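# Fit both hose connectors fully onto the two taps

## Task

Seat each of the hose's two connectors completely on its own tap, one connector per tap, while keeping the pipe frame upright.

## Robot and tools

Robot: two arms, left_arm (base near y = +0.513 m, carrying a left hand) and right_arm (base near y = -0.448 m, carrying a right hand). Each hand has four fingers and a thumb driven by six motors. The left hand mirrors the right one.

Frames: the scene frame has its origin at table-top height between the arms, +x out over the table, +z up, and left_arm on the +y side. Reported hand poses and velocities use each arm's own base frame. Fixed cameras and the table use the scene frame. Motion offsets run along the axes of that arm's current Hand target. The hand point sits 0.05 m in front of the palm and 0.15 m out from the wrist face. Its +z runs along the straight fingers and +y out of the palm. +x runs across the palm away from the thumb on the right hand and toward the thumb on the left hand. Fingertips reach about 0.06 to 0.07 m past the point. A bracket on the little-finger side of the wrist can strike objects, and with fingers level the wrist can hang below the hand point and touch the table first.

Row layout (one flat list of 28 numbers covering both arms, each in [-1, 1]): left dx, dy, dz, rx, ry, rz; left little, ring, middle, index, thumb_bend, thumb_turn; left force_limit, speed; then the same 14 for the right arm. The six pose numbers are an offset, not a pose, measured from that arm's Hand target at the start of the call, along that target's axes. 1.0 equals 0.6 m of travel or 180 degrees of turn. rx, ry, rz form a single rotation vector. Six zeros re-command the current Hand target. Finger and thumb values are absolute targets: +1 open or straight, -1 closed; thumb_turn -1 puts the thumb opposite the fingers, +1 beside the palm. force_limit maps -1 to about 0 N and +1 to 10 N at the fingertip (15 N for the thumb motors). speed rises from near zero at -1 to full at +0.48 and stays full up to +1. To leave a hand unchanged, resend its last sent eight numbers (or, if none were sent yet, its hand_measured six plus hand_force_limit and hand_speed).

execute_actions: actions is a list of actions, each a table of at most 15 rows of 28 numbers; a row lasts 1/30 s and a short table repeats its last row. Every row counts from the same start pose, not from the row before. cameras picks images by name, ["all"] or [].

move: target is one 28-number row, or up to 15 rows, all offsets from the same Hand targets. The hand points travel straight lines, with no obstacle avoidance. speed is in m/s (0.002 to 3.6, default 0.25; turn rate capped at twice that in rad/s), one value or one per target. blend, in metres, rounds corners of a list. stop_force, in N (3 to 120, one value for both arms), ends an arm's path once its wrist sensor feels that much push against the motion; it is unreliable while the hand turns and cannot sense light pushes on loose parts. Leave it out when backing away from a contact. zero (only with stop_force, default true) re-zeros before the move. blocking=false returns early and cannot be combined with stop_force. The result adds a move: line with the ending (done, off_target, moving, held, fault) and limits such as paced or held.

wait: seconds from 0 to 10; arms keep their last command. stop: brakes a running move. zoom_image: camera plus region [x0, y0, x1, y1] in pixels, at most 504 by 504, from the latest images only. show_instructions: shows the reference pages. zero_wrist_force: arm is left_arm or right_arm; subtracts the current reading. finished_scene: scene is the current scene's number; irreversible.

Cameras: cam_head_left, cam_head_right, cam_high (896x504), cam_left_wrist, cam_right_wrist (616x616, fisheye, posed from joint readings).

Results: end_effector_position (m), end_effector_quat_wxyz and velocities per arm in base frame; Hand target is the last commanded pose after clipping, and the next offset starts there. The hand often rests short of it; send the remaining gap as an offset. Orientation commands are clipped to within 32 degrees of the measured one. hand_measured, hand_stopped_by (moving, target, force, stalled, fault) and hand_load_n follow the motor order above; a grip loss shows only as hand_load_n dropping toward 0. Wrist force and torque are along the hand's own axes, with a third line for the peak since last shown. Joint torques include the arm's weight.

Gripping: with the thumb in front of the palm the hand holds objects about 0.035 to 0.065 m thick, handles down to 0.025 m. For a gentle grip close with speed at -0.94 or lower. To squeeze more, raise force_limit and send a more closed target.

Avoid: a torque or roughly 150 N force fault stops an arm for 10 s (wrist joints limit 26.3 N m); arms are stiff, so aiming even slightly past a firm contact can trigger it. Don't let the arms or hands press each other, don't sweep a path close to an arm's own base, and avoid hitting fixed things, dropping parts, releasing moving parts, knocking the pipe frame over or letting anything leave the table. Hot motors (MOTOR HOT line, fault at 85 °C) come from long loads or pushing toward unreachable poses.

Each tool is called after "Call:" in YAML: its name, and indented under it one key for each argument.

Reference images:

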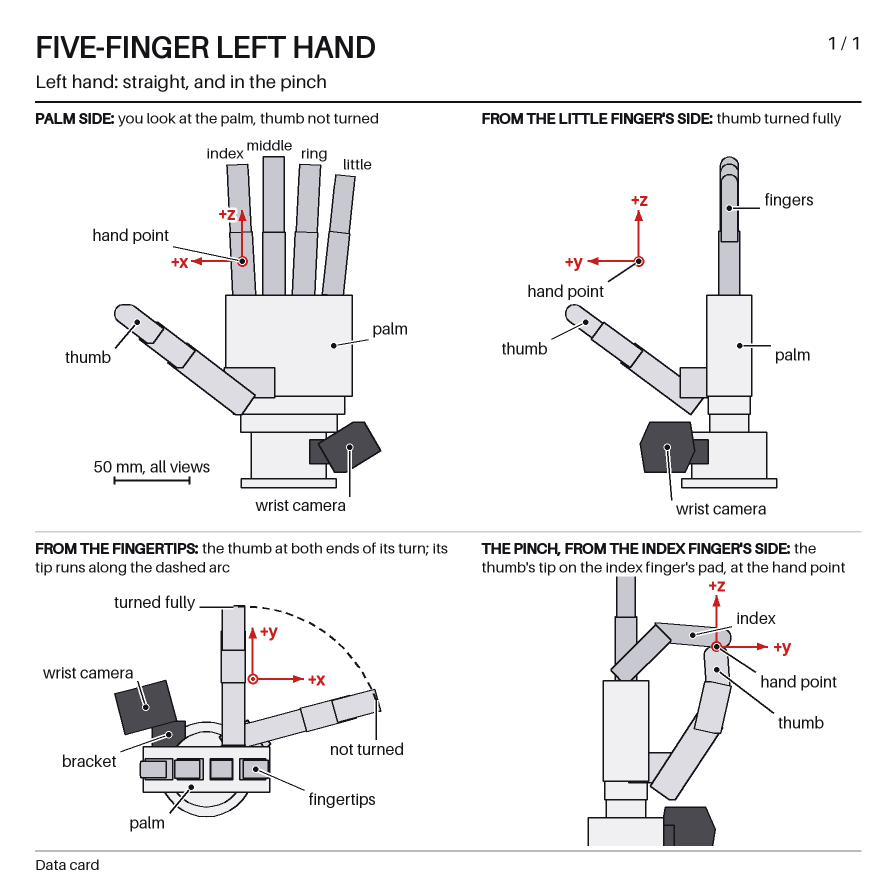

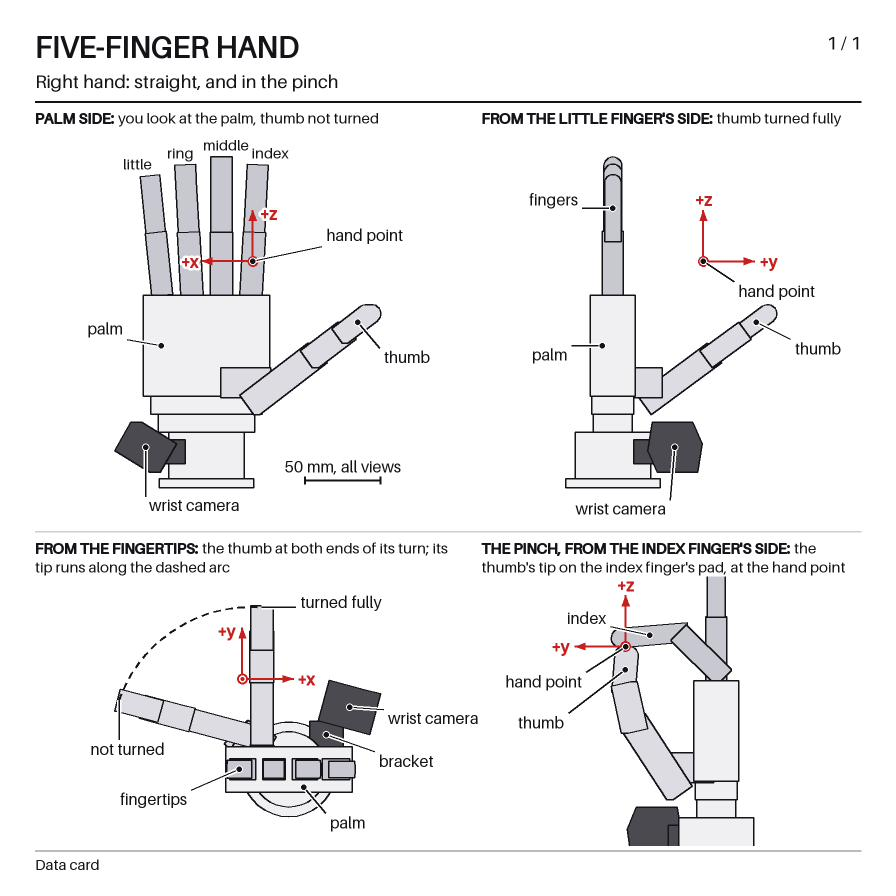

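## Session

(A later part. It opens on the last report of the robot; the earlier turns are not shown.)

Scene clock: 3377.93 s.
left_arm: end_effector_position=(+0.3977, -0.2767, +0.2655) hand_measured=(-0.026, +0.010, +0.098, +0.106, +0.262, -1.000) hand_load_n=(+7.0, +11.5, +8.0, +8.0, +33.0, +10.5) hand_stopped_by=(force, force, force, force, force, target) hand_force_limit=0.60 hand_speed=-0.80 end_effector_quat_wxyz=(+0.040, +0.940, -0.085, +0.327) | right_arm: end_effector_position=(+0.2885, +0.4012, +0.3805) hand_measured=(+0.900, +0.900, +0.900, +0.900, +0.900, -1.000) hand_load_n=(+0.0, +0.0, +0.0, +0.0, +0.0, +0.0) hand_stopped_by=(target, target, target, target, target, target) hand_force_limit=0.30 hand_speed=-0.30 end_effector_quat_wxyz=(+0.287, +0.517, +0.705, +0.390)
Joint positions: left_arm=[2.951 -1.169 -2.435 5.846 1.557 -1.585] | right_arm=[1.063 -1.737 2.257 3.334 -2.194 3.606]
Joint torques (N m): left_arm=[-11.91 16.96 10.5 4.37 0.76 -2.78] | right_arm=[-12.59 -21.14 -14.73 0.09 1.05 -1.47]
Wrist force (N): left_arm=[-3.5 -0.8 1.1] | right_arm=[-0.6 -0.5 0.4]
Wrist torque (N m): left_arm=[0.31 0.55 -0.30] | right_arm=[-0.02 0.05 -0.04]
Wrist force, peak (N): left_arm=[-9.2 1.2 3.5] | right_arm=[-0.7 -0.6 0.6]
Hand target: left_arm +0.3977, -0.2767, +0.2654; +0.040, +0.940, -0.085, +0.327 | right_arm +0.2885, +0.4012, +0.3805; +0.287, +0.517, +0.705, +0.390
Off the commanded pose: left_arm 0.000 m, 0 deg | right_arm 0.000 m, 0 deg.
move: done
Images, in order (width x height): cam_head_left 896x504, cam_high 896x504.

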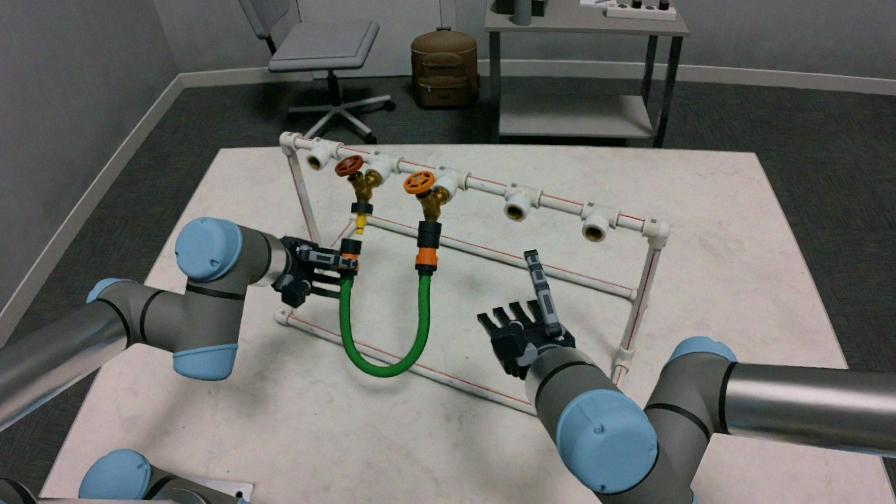

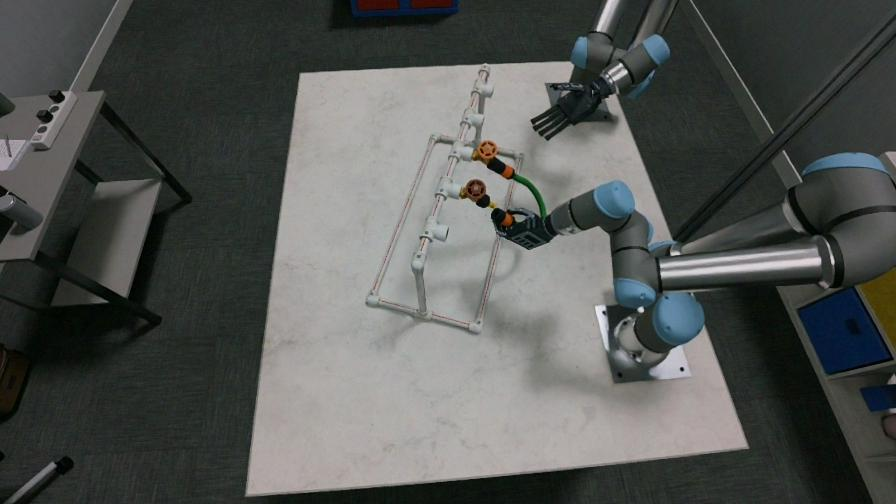

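Call:
move:
  target: [0,0.02,-0.0093,0.0064,0,-0.0077,-0.25,-0.25,-0.25,-0.25,0.1,-1,0.6,-0.8,0,0,0,0,0,0,0.9,0.9,0.9,0.9,0.9,-1,0.3,-0.3]
  speed: 0.05
  cameras: ["cam_head_left","cam_high"]

Call:
zoom_image:
  camera: "cam_head_left"
  region: [335, 185, 385, 275]

Call:
zoom_image:
  camera: "cam_high"
  region: [470, 190, 520, 240]

Scene clock: 3394.40 s.
left_arm: end_effector_position=(+0.3920, -0.2877, +0.2700) hand_measured=(-0.026, +0.010, +0.098, +0.106, +0.262, -1.000) hand_load_n=(+7.0, +11.5, +8.0, +8.0, +33.0, +10.5) hand_stopped_by=(force, force, force, force, force, target) hand_force_limit=0.60 hand_speed=-0.80 end_effector_quat_wxyz=(+0.035, +0.942, -0.071, +0.328) | right_arm: end_effector_position=(+0.2885, +0.4012, +0.3805) hand_measured=(+0.900, +0.900, +0.900, +0.900, +0.900, -1.000) hand_load_n=(+0.0, +0.0, +0.0, +0.0, +0.0, -0.5) hand_stopped_by=(target, target, target, target, target, target) hand_force_limit=0.30 hand_speed=-0.30 end_effector_quat_wxyz=(+0.287, +0.517, +0.705, +0.390)
Joint positions: left_arm=[2.884 -1.175 -2.418 5.833 1.619 -1.662] | right_arm=[1.063 -1.737 2.257 3.334 -2.194 3.606]
Joint torques (N m): left_arm=[-13.27 -5.2 29.71 0.45 0.86 -2.85] | right_arm=[-12.55 -20.56 -14.88 -0.1 1.03 -1.38]
Wrist force (N): left_arm=[-3.6 -1.0 1.0] | right_arm=[-0.4 -0.4 0.6]
Wrist torque (N m): left_arm=[0.26 0.54 -0.24] | right_arm=[-0.02 0.01 -0.02]
Wrist force, peak (N): left_arm=[-3.8 -1.8 1.2] | right_arm=[-0.6 -0.5 0.6]
Hand target: left_arm +0.3920, -0.2877, +0.2700; +0.035, +0.942, -0.071, +0.328 | right_arm +0.2885, +0.4012, +0.3805; +0.287, +0.517, +0.705, +0.390
Off the commanded pose: left_arm 0.000 m, 0 deg | right_arm 0.000 m, 0 deg.
move: done
Images, in order (width x height): cam_head_left 896x504, cam_high 896x504.

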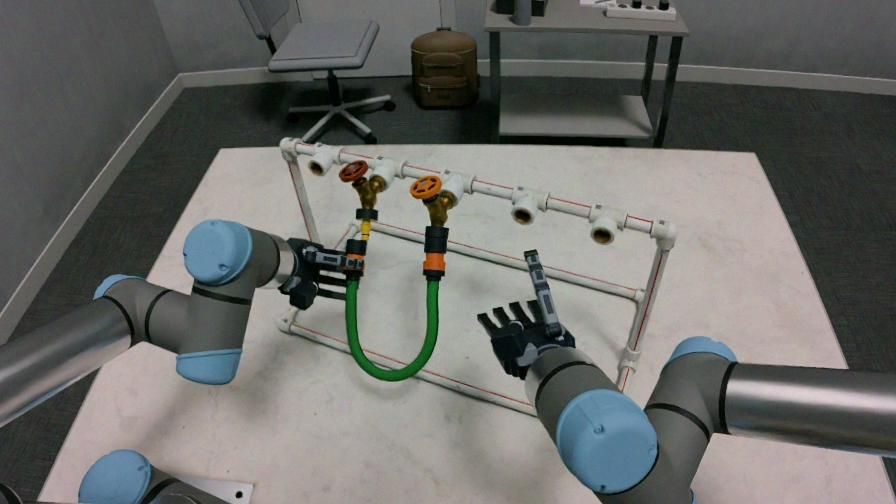

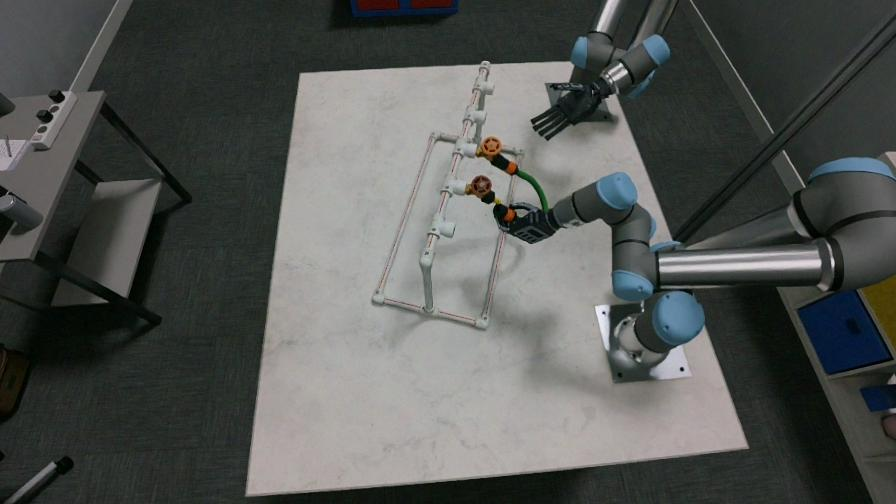

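Scaled by 5.600 from the camera's 896x504 image, which has a finer 1280x720 frame.

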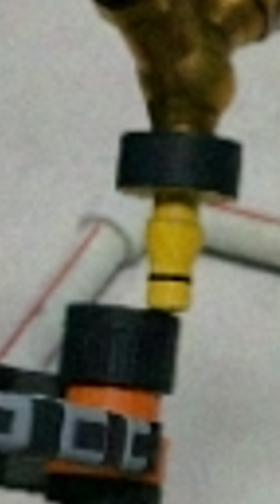

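Scaled by 10.080 from the camera's 896x504 image, which has a finer 1280x720 frame.

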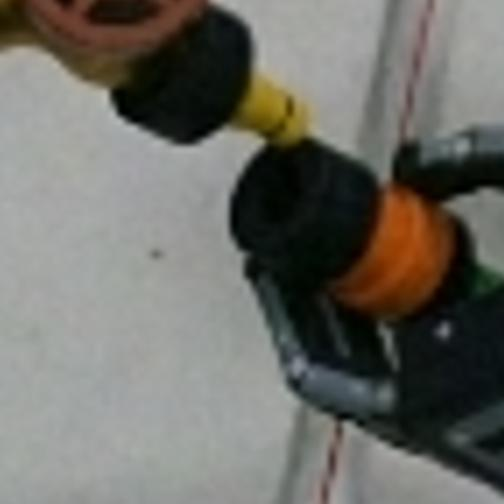

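Call:
move:
  target:
    - [0,0,0,0,0,0,-0.25,-0.25,-0.25,-0.25,0.1,-1,0.6,-0.8,0,0.1696,-0.106,0,0,0,-0.85,-0.85,-0.85,-0.85,0.9,-1,0.3,-0.3]
    - [0,0,0,0,0,0,-0.25,-0.25,-0.25,-0.25,0.1,-1,0.6,-0.8,-0.6638,0.2643,0.0455,0,0,0,-0.85,-0.85,-0.85,-0.85,0.9,-1,0.3,-0.3]
    - [0,0,0,0,0,0,-0.25,-0.25,-0.25,-0.25,0.1,-1,0.6,-0.8,-0.6638,0.0495,0.1798,0,0,0,-0.85,-0.85,-0.85,-0.85,0.9,-1,0.3,-0.3]
  speed: 0.15
  blend: [0.02,0.02,0]
  cameras: ["cam_head_left","cam_high","cam_head_right"]

Scene clock: 3501.50 s.
left_arm: end_effector_position=(+0.3920, -0.2877, +0.2700) hand_measured=(-0.026, +0.010, +0.098, +0.106, +0.262, -1.000) hand_load_n=(+7.0, +11.5, +8.0, +8.0, +33.0, +10.5) hand_stopped_by=(force, force, force, force, force, target) hand_force_limit=0.60 hand_speed=-0.80 end_effector_quat_wxyz=(+0.035, +0.942, -0.071, +0.328) | right_arm: end_effector_position=(+0.5102, +0.0534, +0.3490) hand_measured=(-0.850, -0.850, -0.850, -0.850, +0.900, -1.000) hand_load_n=(+0.0, +0.5, +0.0, +0.0, +0.0, +0.0) hand_stopped_by=(target, target, target, target, target, target) hand_force_limit=0.30 hand_speed=-0.30 end_effector_quat_wxyz=(+0.287, +0.517, +0.705, +0.390)
Joint positions: left_arm=[2.884 -1.175 -2.418 5.833 1.619 -1.662] | right_arm=[-0.484 -1.993 2.51 3.35 -0.927 2.65]
Joint torques (N m): left_arm=[-11.74 -5.11 29.32 0.4 0.75 -2.67] | right_arm=[14.42 5.14 -13.18 -5.42 -1.77 1.65]
Wrist force (N): left_arm=[-3.6 -1.1 0.9] | right_arm=[0.0 -0.1 0.8]
Wrist torque (N m): left_arm=[0.27 0.52 -0.23] | right_arm=[0.04 -0.03 -0.13]
Wrist force, peak (N): left_arm=[-3.9 -1.1 0.9] | right_arm=[-0.5 -1.3 1.1]
Hand target: left_arm +0.3920, -0.2877, +0.2700; +0.035, +0.942, -0.071, +0.328 | right_arm +0.5102, +0.0534, +0.3490; +0.287, +0.517, +0.705, +0.390
Off the commanded pose: left_arm 0.000 m, 0 deg | right_arm 0.000 m, 0 deg.
move: done
Images, in order (width x height): cam_head_left 896x504, cam_head_right 896x504, cam_high 896x504.

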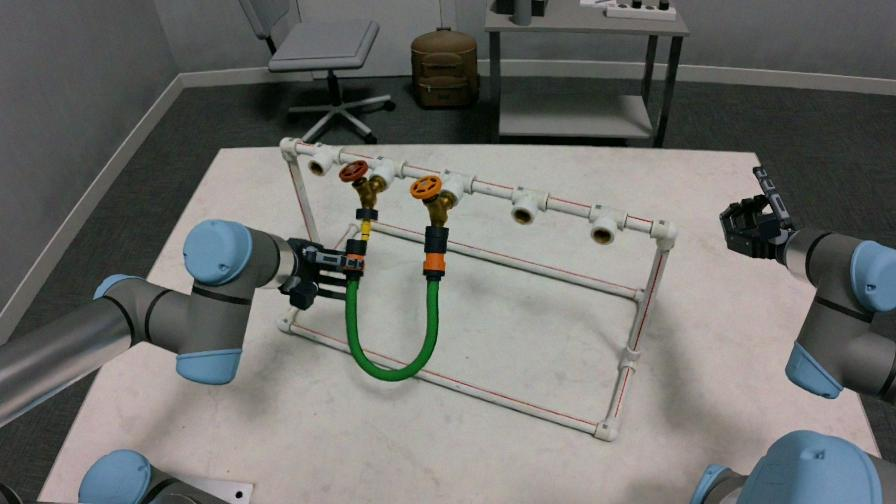

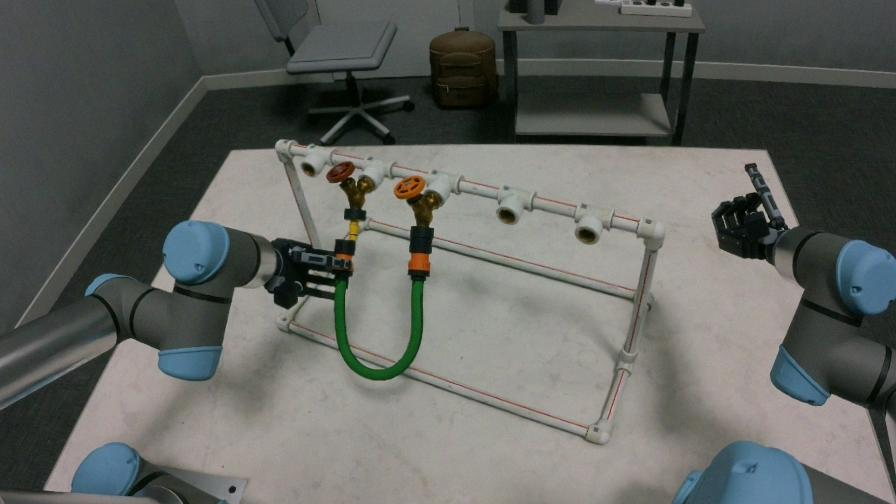

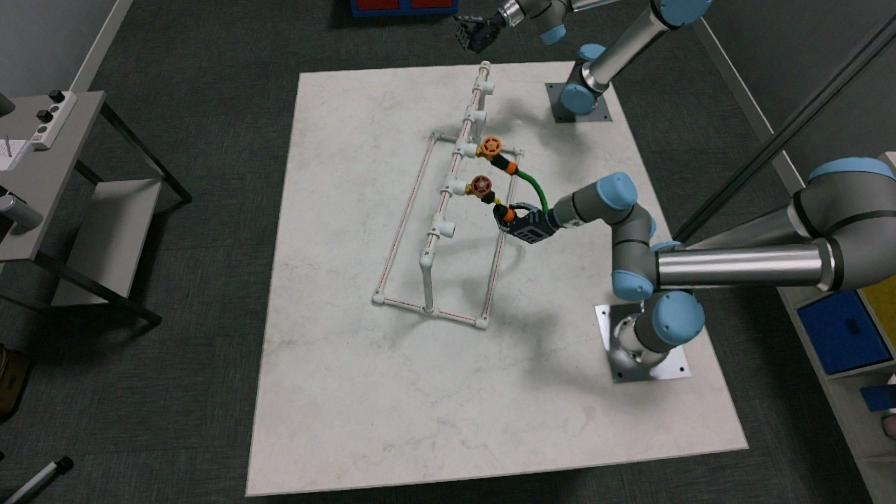

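Call:
move:
  target: [0,0,0,0,0,0,-0.25,-0.25,-0.25,-0.25,0.1,-1,0.6,-0.8,0.1597,0.0257,0.0409,0,0,0,-0.85,-0.85,-0.85,-0.85,0.9,-1,0.3,-0.3]
  speed: 0.04
  stop_force: 4
  cameras: ["cam_head_left","cam_high"]

Call:
zoom_image:
  camera: "cam_head_left"
  region: [560, 130, 860, 330]

Call:
zoom_image:
  camera: "cam_high"
  region: [410, 0, 560, 120]

Scene clock: 3510.37 s.
left_arm: end_effector_position=(+0.3920, -0.2877, +0.2700) hand_measured=(-0.026, +0.010, +0.098, +0.106, +0.262, -1.000) hand_load_n=(+8.0, +12.0, +8.0, +7.5, +33.0, +10.0) hand_stopped_by=(force, force, force, force, force, target) hand_force_limit=0.60 hand_speed=-0.80 end_effector_quat_wxyz=(+0.035, +0.942, -0.071, +0.328) | right_arm: end_effector_position=(+0.5091, +0.1433, +0.3489) hand_measured=(-0.850, -0.850, -0.850, -0.850, +0.900, -1.000) hand_load_n=(+0.0, +0.0, +0.0, +0.0, +0.0, +0.0) hand_stopped_by=(target, target, target, target, target, target) hand_force_limit=0.30 hand_speed=-0.30 end_effector_quat_wxyz=(+0.287, +0.517, +0.706, +0.390)
Joint positions: left_arm=[2.884 -1.175 -2.418 5.833 1.619 -1.662] | right_arm=[-0.13 -1.883 2.473 3.155 -1.206 2.898]
Joint torques (N m): left_arm=[-10.89 -1.28 29.04 4.24 0.3 -2.67] | right_arm=[-11.75 -14.88 -12.73 -0.09 2.48 -1.86]
Wrist force (N): left_arm=[-6.1 -1.4 0.4] | right_arm=[-0.4 0.0 0.9]
Wrist torque (N m): left_arm=[0.27 0.55 -0.22] | right_arm=[0.06 0.03 -0.05]
Wrist force, peak (N): left_arm=[-6.8 -2.1 0.8] | right_arm=[-7.6 -1.3 -0.9]
Hand target: left_arm +0.3920, -0.2877, +0.2700; +0.035, +0.942, -0.071, +0.328 | right_arm +0.5091, +0.1433, +0.3489; +0.287, +0.517, +0.706, +0.390 (not the last commanded pose)
Off the commanded pose: left_arm 0.000 m, 0 deg | right_arm 0.010 m, 0 deg.
move: contact (right_arm)
Images, in order (width x height): cam_head_left 896x504, cam_high 896x504.

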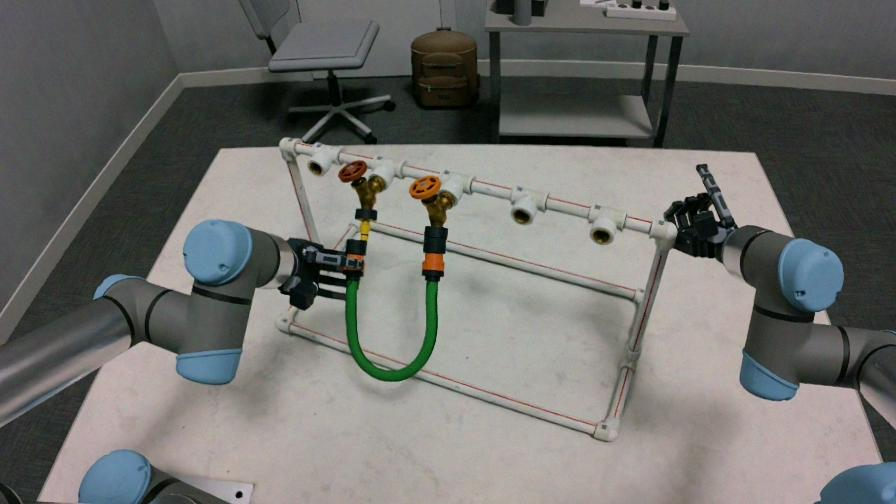

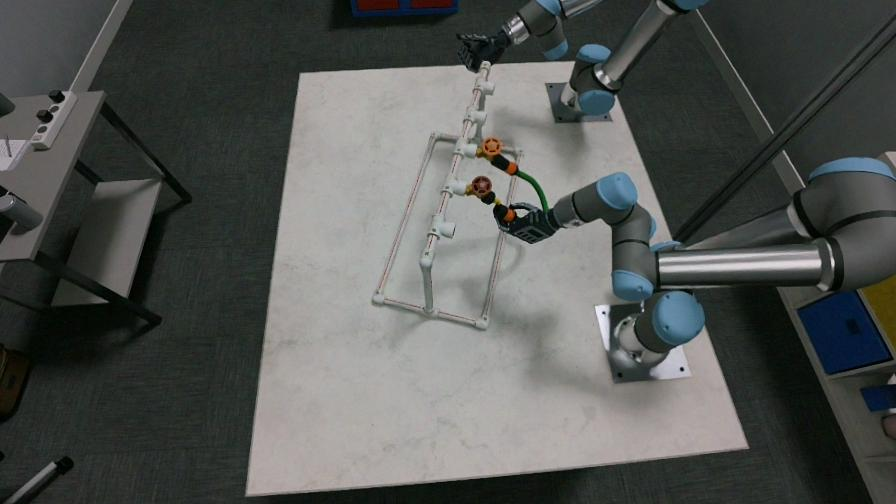

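Scaled by 1.680 from the camera's 896x504 image, which has a finer 1280x720 frame.

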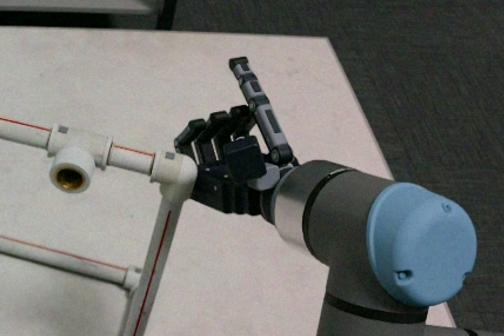

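Scaled by 3.360 from the camera's 896x504 image, which has a finer 1280x720 frame.

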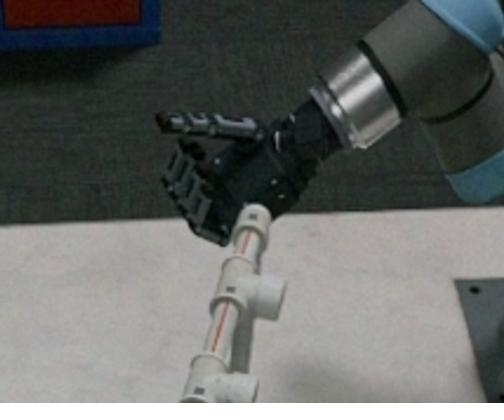

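Call:
move:
  target:
    - [-0.0167,0,0,0,0,0,-0.25,-0.25,-0.25,-0.25,0.1,-1,0.6,-0.8,0,0,0,0,0,0,-0.85,-0.85,-0.85,-0.85,0.9,-1,0.3,-0.3]
    - [-0.0167,0.0253,-0.013,0,0,0,-0.25,-0.25,-0.25,-0.25,0.1,-1,0.6,-0.8,0,0,0,0,0,0,-0.85,-0.85,-0.85,-0.85,0.9,-1,0.3,-0.3]
  speed: 0.04
  cameras: ["cam_head_left","cam_high"]

Call:
zoom_image:
  camera: "cam_head_left"
  region: [335, 185, 385, 275]

Call:
zoom_image:
  camera: "cam_high"
  region: [470, 190, 520, 240]

Scene clock: 3519.90 s.
left_arm: end_effector_position=(+0.3771, -0.3007, +0.2702) hand_measured=(-0.026, +0.010, +0.098, +0.106, +0.262, -1.000) hand_load_n=(+7.5, +12.0, +8.0, +8.0, +33.0, +10.0) hand_stopped_by=(force, force, force, force, force, target) hand_force_limit=0.60 hand_speed=-0.80 end_effector_quat_wxyz=(+0.035, +0.942, -0.071, +0.328) | right_arm: end_effector_position=(+0.5092, +0.1432, +0.3489) hand_measured=(-0.850, -0.850, -0.850, -0.850, +0.900, -1.000) hand_load_n=(+0.0, +0.0, +0.0, +0.0, -0.5, +0.0) hand_stopped_by=(target, target, target, target, target, target) hand_force_limit=0.30 hand_speed=-0.30 end_effector_quat_wxyz=(+0.287, +0.517, +0.706, +0.390)
Joint positions: left_arm=[2.821 -1.166 -2.421 5.824 1.658 -1.711] | right_arm=[-0.13 -1.883 2.473 3.155 -1.206 2.898]
Joint torques (N m): left_arm=[-11.84 -5.47 29.59 0.44 0.53 -2.8] | right_arm=[-5.65 -14.25 -14.12 -0.14 2.32 -1.8]
Wrist force (N): left_arm=[-3.4 -2.3 1.0] | right_arm=[-3.1 -0.5 0.3]
Wrist torque (N m): left_arm=[0.29 0.54 -0.10] | right_arm=[0.05 0.15 -0.23]
Wrist force, peak (N): left_arm=[-6.4 -1.6 0.7] | right_arm=[-3.3 -0.6 0.2]
Hand target: left_arm +0.3771, -0.3008, +0.2702; +0.035, +0.942, -0.071, +0.328 | right_arm +0.5091, +0.1433, +0.3489; +0.287, +0.517, +0.706, +0.390
Off the commanded pose: left_arm 0.000 m, 0 deg | right_arm 0.000 m, 0 deg.
move: done
Images, in order (width x height): cam_head_left 896x504, cam_high 896x504.

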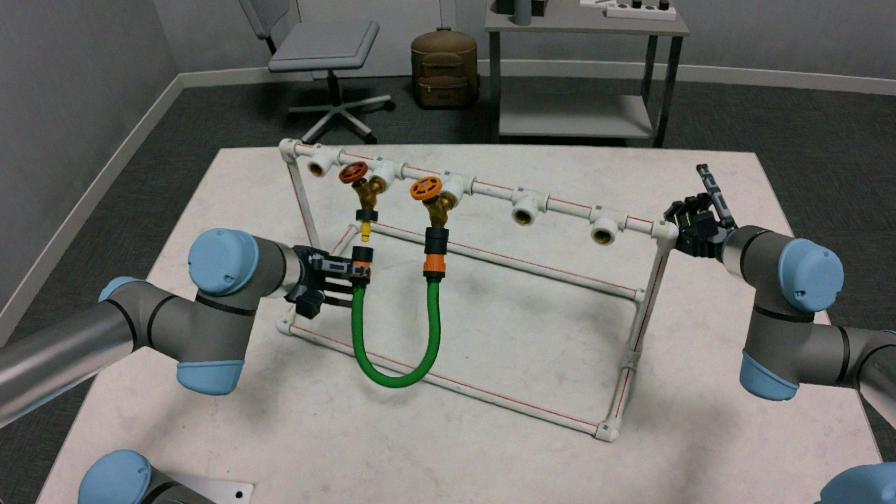

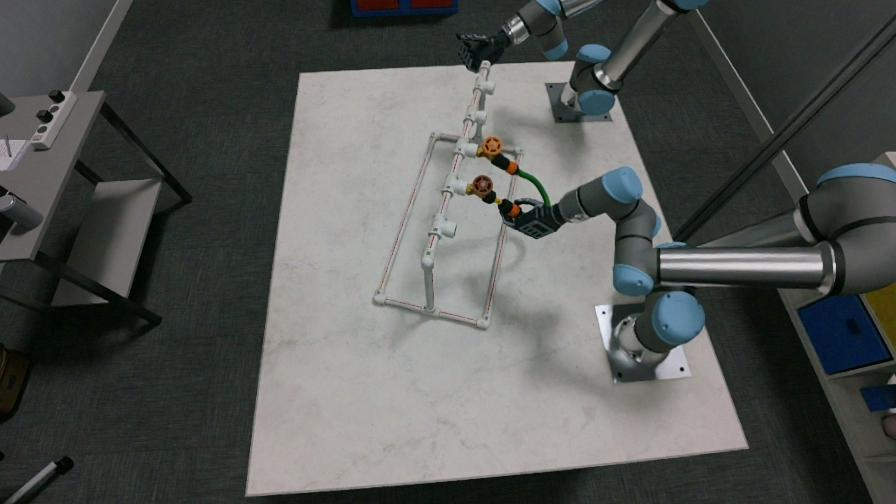

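Scaled by 5.600 from the camera's 896x504 image, which has a finer 1280x720 frame.

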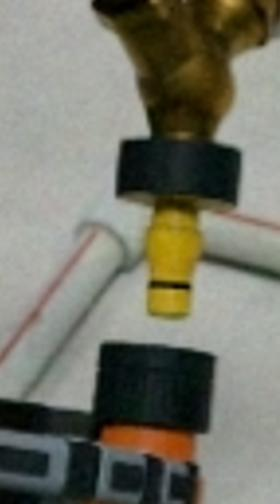

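Scaled by 10.080 from the camera's 896x504 image, which has a finer 1280x720 frame.

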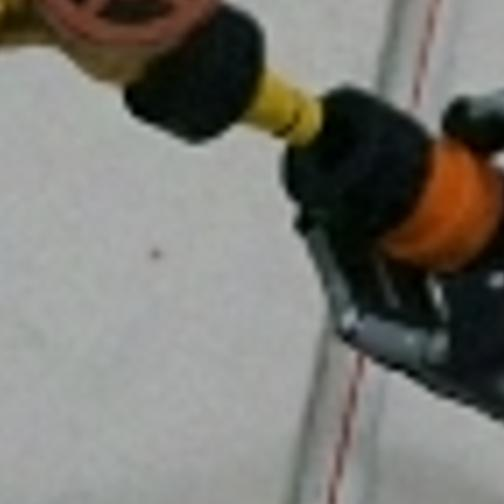

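Call:
move:
  target:
    - [0,0,-0.003,0,0.0056,0,-0.25,-0.25,-0.25,-0.25,0.1,-1,0.6,-0.8,0,0,0,0,0,0,-0.85,-0.85,-0.85,-0.85,0.9,-1,0.3,-0.3]
    - [0.0375,0,-0.0037,0,0.0056,0,-0.25,-0.25,-0.25,-0.25,0.1,-1,0.6,-0.8,0,0,0,0,0,0,-0.85,-0.85,-0.85,-0.85,0.9,-1,0.3,-0.3]
  speed: 0.02
  stop_force: 7
  cameras: ["cam_head_left","cam_high"]

Call:
zoom_image:
  camera: "cam_head_left"
  region: [335, 185, 385, 275]

Call:
zoom_image:
  camera: "cam_high"
  region: [470, 180, 520, 230]

Scene clock: 3534.90 s.
left_arm: end_effector_position=(+0.3932, -0.3030, +0.2859) hand_measured=(-0.026, +0.010, +0.098, +0.106, +0.262, -1.000) hand_load_n=(+8.5, +11.5, +7.5, +7.5, +33.5, +10.0) hand_stopped_by=(force, force, force, force, force, target) hand_force_limit=0.60 hand_speed=-0.80 end_effector_quat_wxyz=(+0.035, +0.939, -0.070, +0.336) | right_arm: end_effector_position=(+0.5091, +0.1433, +0.3489) hand_measured=(-0.850, -0.850, -0.850, -0.850, +0.900, -1.000) hand_load_n=(+0.0, +0.0, +0.0, +0.0, +0.0, +0.0) hand_stopped_by=(target, target, target, target, target, target) hand_force_limit=0.30 hand_speed=-0.30 end_effector_quat_wxyz=(+0.287, +0.517, +0.706, +0.390)
Joint positions: left_arm=[2.83 -1.191 -2.376 5.822 1.655 -1.703] | right_arm=[-0.13 -1.883 2.473 3.155 -1.206 2.898]
Joint torques (N m): left_arm=[7.17 -4.05 29.77 0.64 -2.5 2.4] | right_arm=[15.55 -8.12 -18.47 -1.45 2.63 -1.84]
Wrist force (N): left_arm=[-4.0 -2.2 1.2] | right_arm=[-3.3 -0.4 0.4]
Wrist torque (N m): left_arm=[0.30 0.55 -0.09] | right_arm=[0.06 0.16 -0.24]
Wrist force, peak (N): left_arm=[-4.3 -2.6 1.4] | right_arm=[-3.5 -0.4 0.5]
Hand target: left_arm +0.3932, -0.3030, +0.2859; +0.035, +0.939, -0.070, +0.336 | right_arm +0.5091, +0.1433, +0.3489; +0.287, +0.517, +0.706, +0.390
Off the commanded pose: left_arm 0.000 m, 0 deg | right_arm 0.000 m, 0 deg.
move: done
Images, in order (width x height): cam_head_left 896x504, cam_high 896x504.

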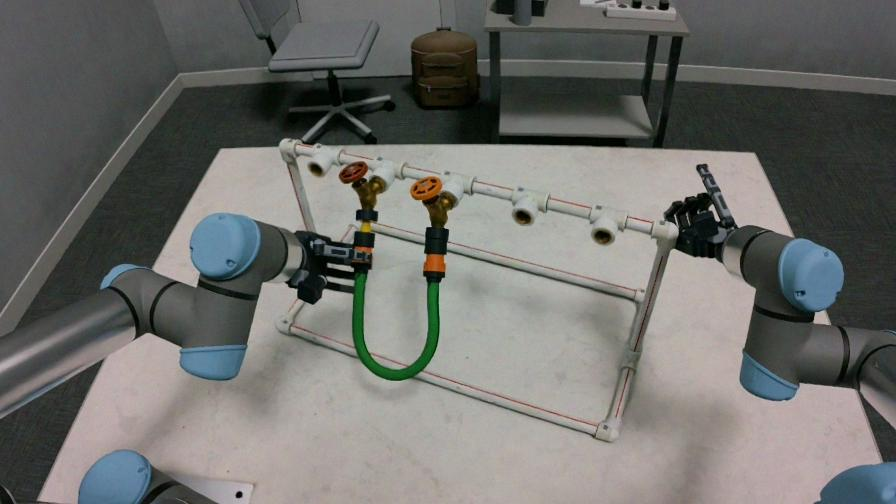

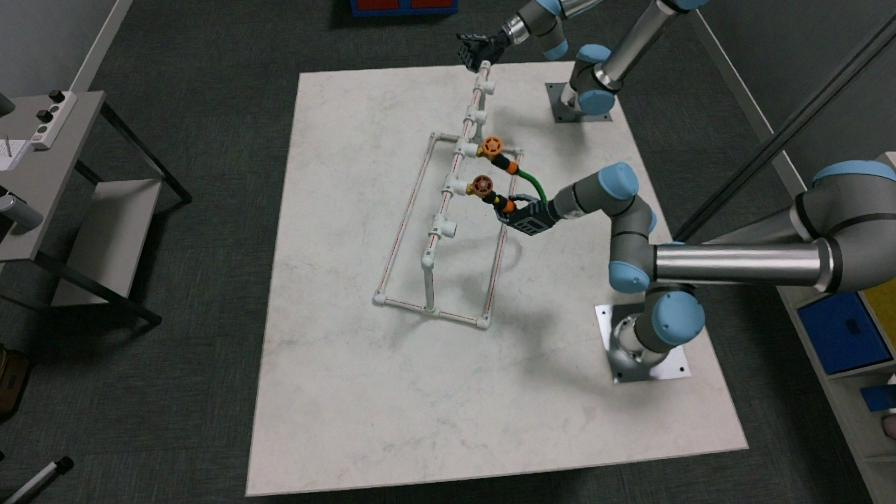

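Scaled by 5.600 from the camera's 896x504 image, which has a finer 1280x720 frame.

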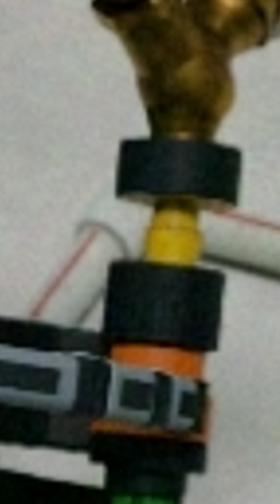

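Scaled by 10.080 from the camera's 896x504 image, which has a finer 1280x720 frame.

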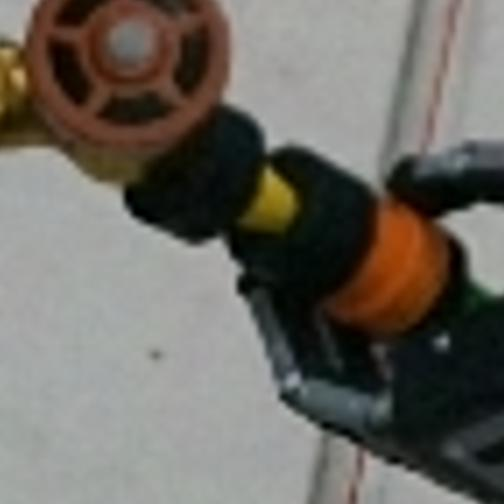

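Call:
move:
  target: [0.01,0,0,0,0,0,-0.25,-0.25,-0.25,-0.25,0.1,-1,0.6,-0.8,0,0,0,0,0,0,-0.85,-0.85,-0.85,-0.85,0.9,-1,0.3,-0.3]
  speed: 0.015
  stop_force: 5
  cameras: ["cam_head_left","cam_high"]

Call:
zoom_image:
  camera: "cam_head_left"
  region: [335, 185, 385, 275]

Scene clock: 3541.13 s.
left_arm: end_effector_position=(+0.3978, -0.3036, +0.2897) hand_measured=(-0.026, +0.010, +0.098, +0.106, +0.262, -1.000) hand_load_n=(+8.0, +11.0, +8.0, +9.0, +33.0, +10.5) hand_stopped_by=(force, force, force, force, force, target) hand_force_limit=0.60 hand_speed=-0.80 end_effector_quat_wxyz=(+0.035, +0.939, -0.070, +0.336) | right_arm: end_effector_position=(+0.5091, +0.1433, +0.3489) hand_measured=(-0.850, -0.850, -0.850, -0.850, +0.900, -1.000) hand_load_n=(+0.0, +0.5, +0.0, +0.0, +0.0, +0.0) hand_stopped_by=(target, target, target, target, target, target) hand_force_limit=0.30 hand_speed=-0.30 end_effector_quat_wxyz=(+0.287, +0.517, +0.706, +0.390)
Joint positions: left_arm=[2.832 -1.198 -2.361 5.815 1.653 -1.701] | right_arm=[-0.13 -1.883 2.473 3.155 -1.206 2.898]
Joint torques (N m): left_arm=[8.64 -1.09 33.45 2.25 -2.37 1.89] | right_arm=[15.42 -3.3 -21.61 -2.67 2.46 -1.92]
Wrist force (N): left_arm=[-7.9 -1.3 5.2] | right_arm=[-3.6 0.1 0.6]
Wrist torque (N m): left_arm=[0.28 0.41 -0.06] | right_arm=[0.08 0.15 -0.21]
Wrist force, peak (N): left_arm=[-8.2 -1.5 5.4] | right_arm=[-3.7 0.1 0.6]
Hand target: left_arm +0.3978, -0.3036, +0.2897; +0.035, +0.939, -0.070, +0.336 | right_arm +0.5091, +0.1433, +0.3489; +0.287, +0.517, +0.706, +0.390
Off the commanded pose: left_arm 0.000 m, 0 deg | right_arm 0.000 m, 0 deg.
move: done
Images, in order (width x height): cam_head_left 896x504, cam_high 896x504.

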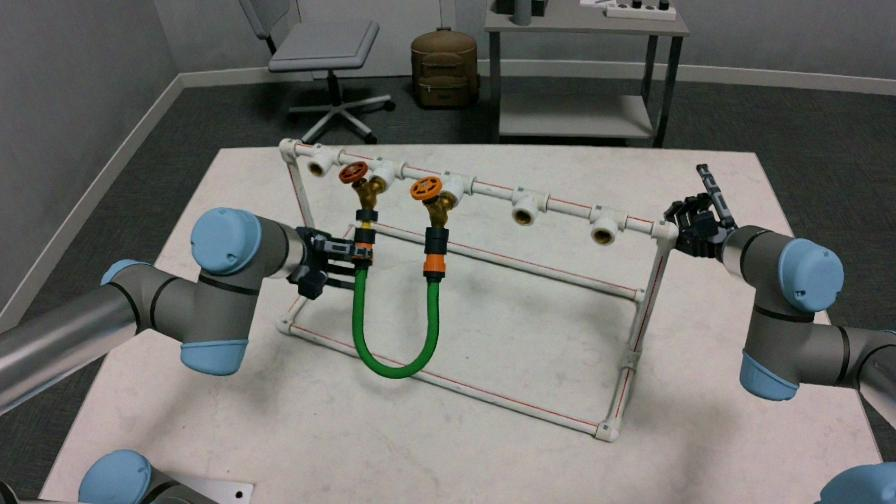

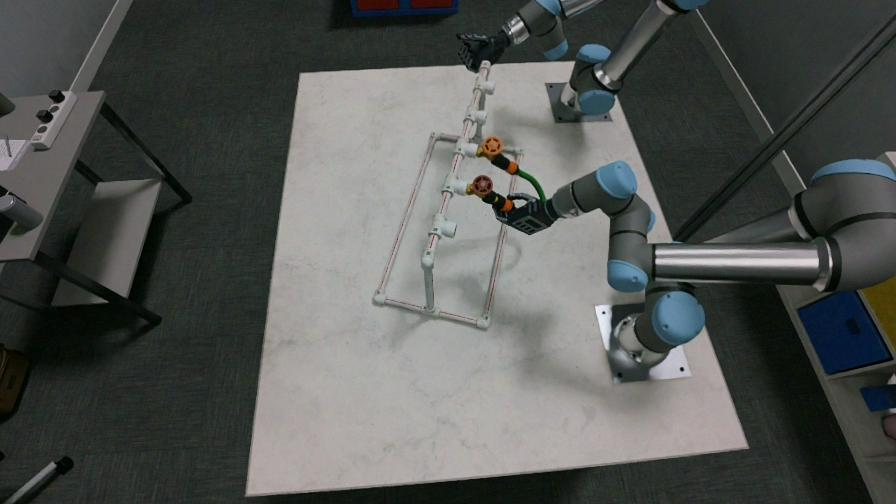

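Scaled by 5.600 from the camera's 896x504 image, which has a finer 1280x720 frame.

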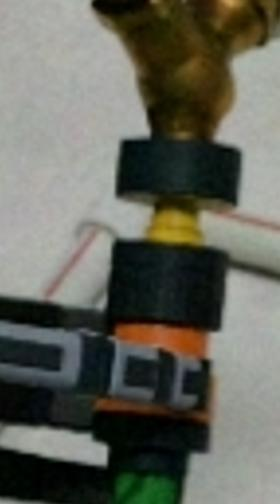

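Call:
zoom_image:
  camera: "cam_head_left"
  region: [270, 120, 480, 240]

Call:
zoom_image:
  camera: "cam_high"
  region: [400, 120, 540, 280]

Scaled by 2.400 from the camera's 896x504 image, which has a finer 1280x720 frame.

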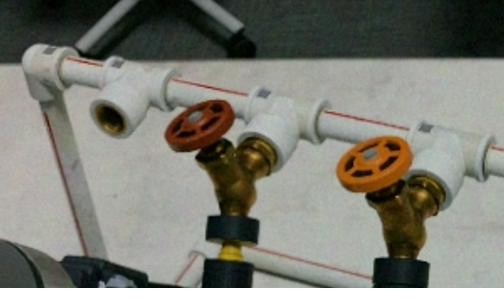

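Scaled by 3.150 from the camera's 896x504 image, which has a finer 1280x720 frame.

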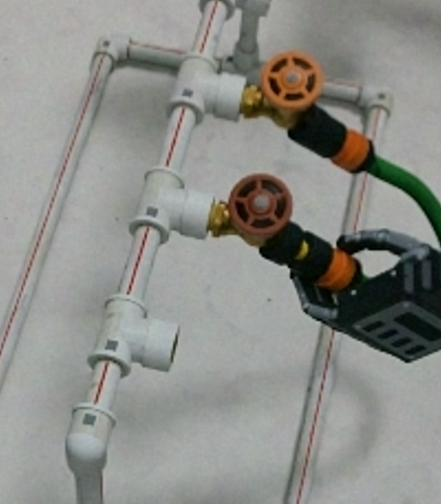

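Call:
move:
  target:
    - [0,0,0,0,0,0,-0.25,-0.25,-0.25,-0.25,0.1,-1,0.6,-0.8,-0.0477,-0.008,-0.0127,0,0,0,-0.85,-0.85,-0.85,-0.85,0.9,-1,0.3,-0.3]
    - [0,0,0,0,0,0,-0.25,-0.25,-0.25,-0.25,0.1,-1,0.6,-0.8,-0.0803,0.1988,-0.1532,0,0,0,-0.85,-0.85,-0.85,-0.85,0.9,-1,0.3,-0.3]
    - [0,0,0,0,0,0,-0.25,-0.25,-0.25,-0.25,0.1,-1,0.6,-0.8,0.6068,0.398,0.1585,0.151,0.0018,0.1905,-0.85,-0.85,-0.85,-0.85,0.9,-1,0.3,-0.3]
  speed: 0.13
  blend: [0.005,0.02,0]
  cameras: ["cam_head_left","cam_high","cam_head_right"]

Scene clock: 3601.57 s.
left_arm: end_effector_position=(+0.3978, -0.3036, +0.2897) hand_measured=(-0.026, +0.010, +0.098, +0.106, +0.262, -1.000) hand_load_n=(+8.5, +11.5, +7.0, +7.5, +34.5, +9.5) hand_stopped_by=(force, force, force, force, force, target) hand_force_limit=0.60 hand_speed=-0.80 end_effector_quat_wxyz=(+0.035, +0.939, -0.070, +0.336) | right_arm: end_effector_position=(+0.5974, +0.5530, +0.5004) hand_measured=(-0.850, -0.850, -0.850, -0.850, +0.900, -1.000) hand_load_n=(+0.0, +0.0, +0.0, +0.0, +0.0, +0.0) hand_stopped_by=(target, target, target, target, target, target) hand_force_limit=0.30 hand_speed=-0.30 end_effector_quat_wxyz=(+0.031, +0.751, +0.595, +0.284)
Joint positions: left_arm=[2.832 -1.198 -2.361 5.815 1.653 -1.701] | right_arm=[0.685 -1.06 0.773 4.424 -1.638 4.038]
Joint torques (N m): left_arm=[7.63 0.65 16.19 3.35 0.16 1.69] | right_arm=[14.07 -35.72 -32.94 -0.58 2.1 1.52]
Wrist force (N): left_arm=[-6.8 0.4 3.9] | right_arm=[-0.5 0.2 0.5]
Wrist torque (N m): left_arm=[0.26 0.47 -0.02] | right_arm=[0.05 -0.03 -0.09]
Wrist force, peak (N): left_arm=[-8.3 -1.5 5.4] | right_arm=[-3.8 0.1 0.6]
Hand target: left_arm +0.3978, -0.3036, +0.2897; +0.035, +0.939, -0.070, +0.336 | right_arm +0.5974, +0.5530, +0.5004; +0.031, +0.751, +0.595, +0.284
Off the commanded pose: left_arm 0.000 m, 0 deg | right_arm 0.000 m, 0 deg.
move: done
Images, in order (width x height): cam_head_left 896x504, cam_head_right 896x504, cam_high 896x504.

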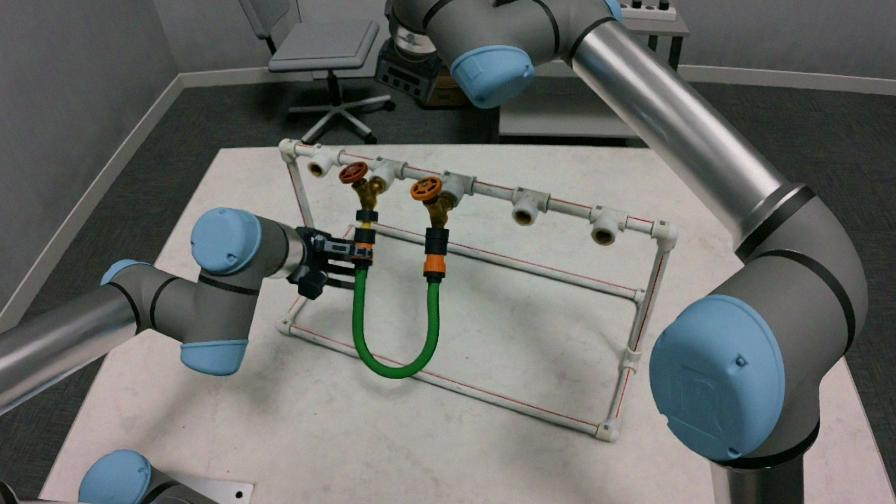

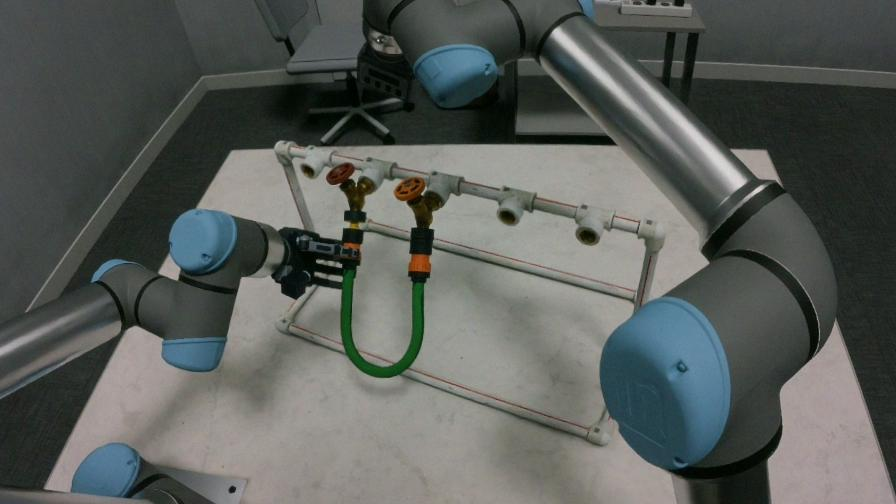

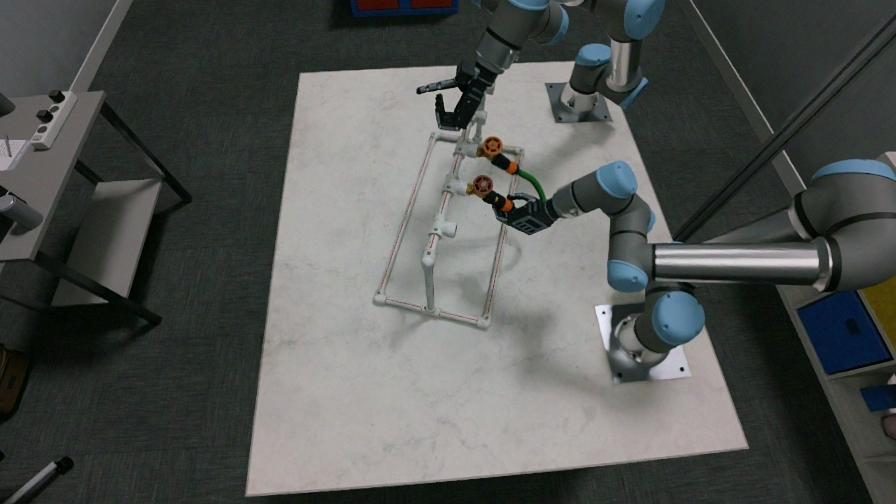

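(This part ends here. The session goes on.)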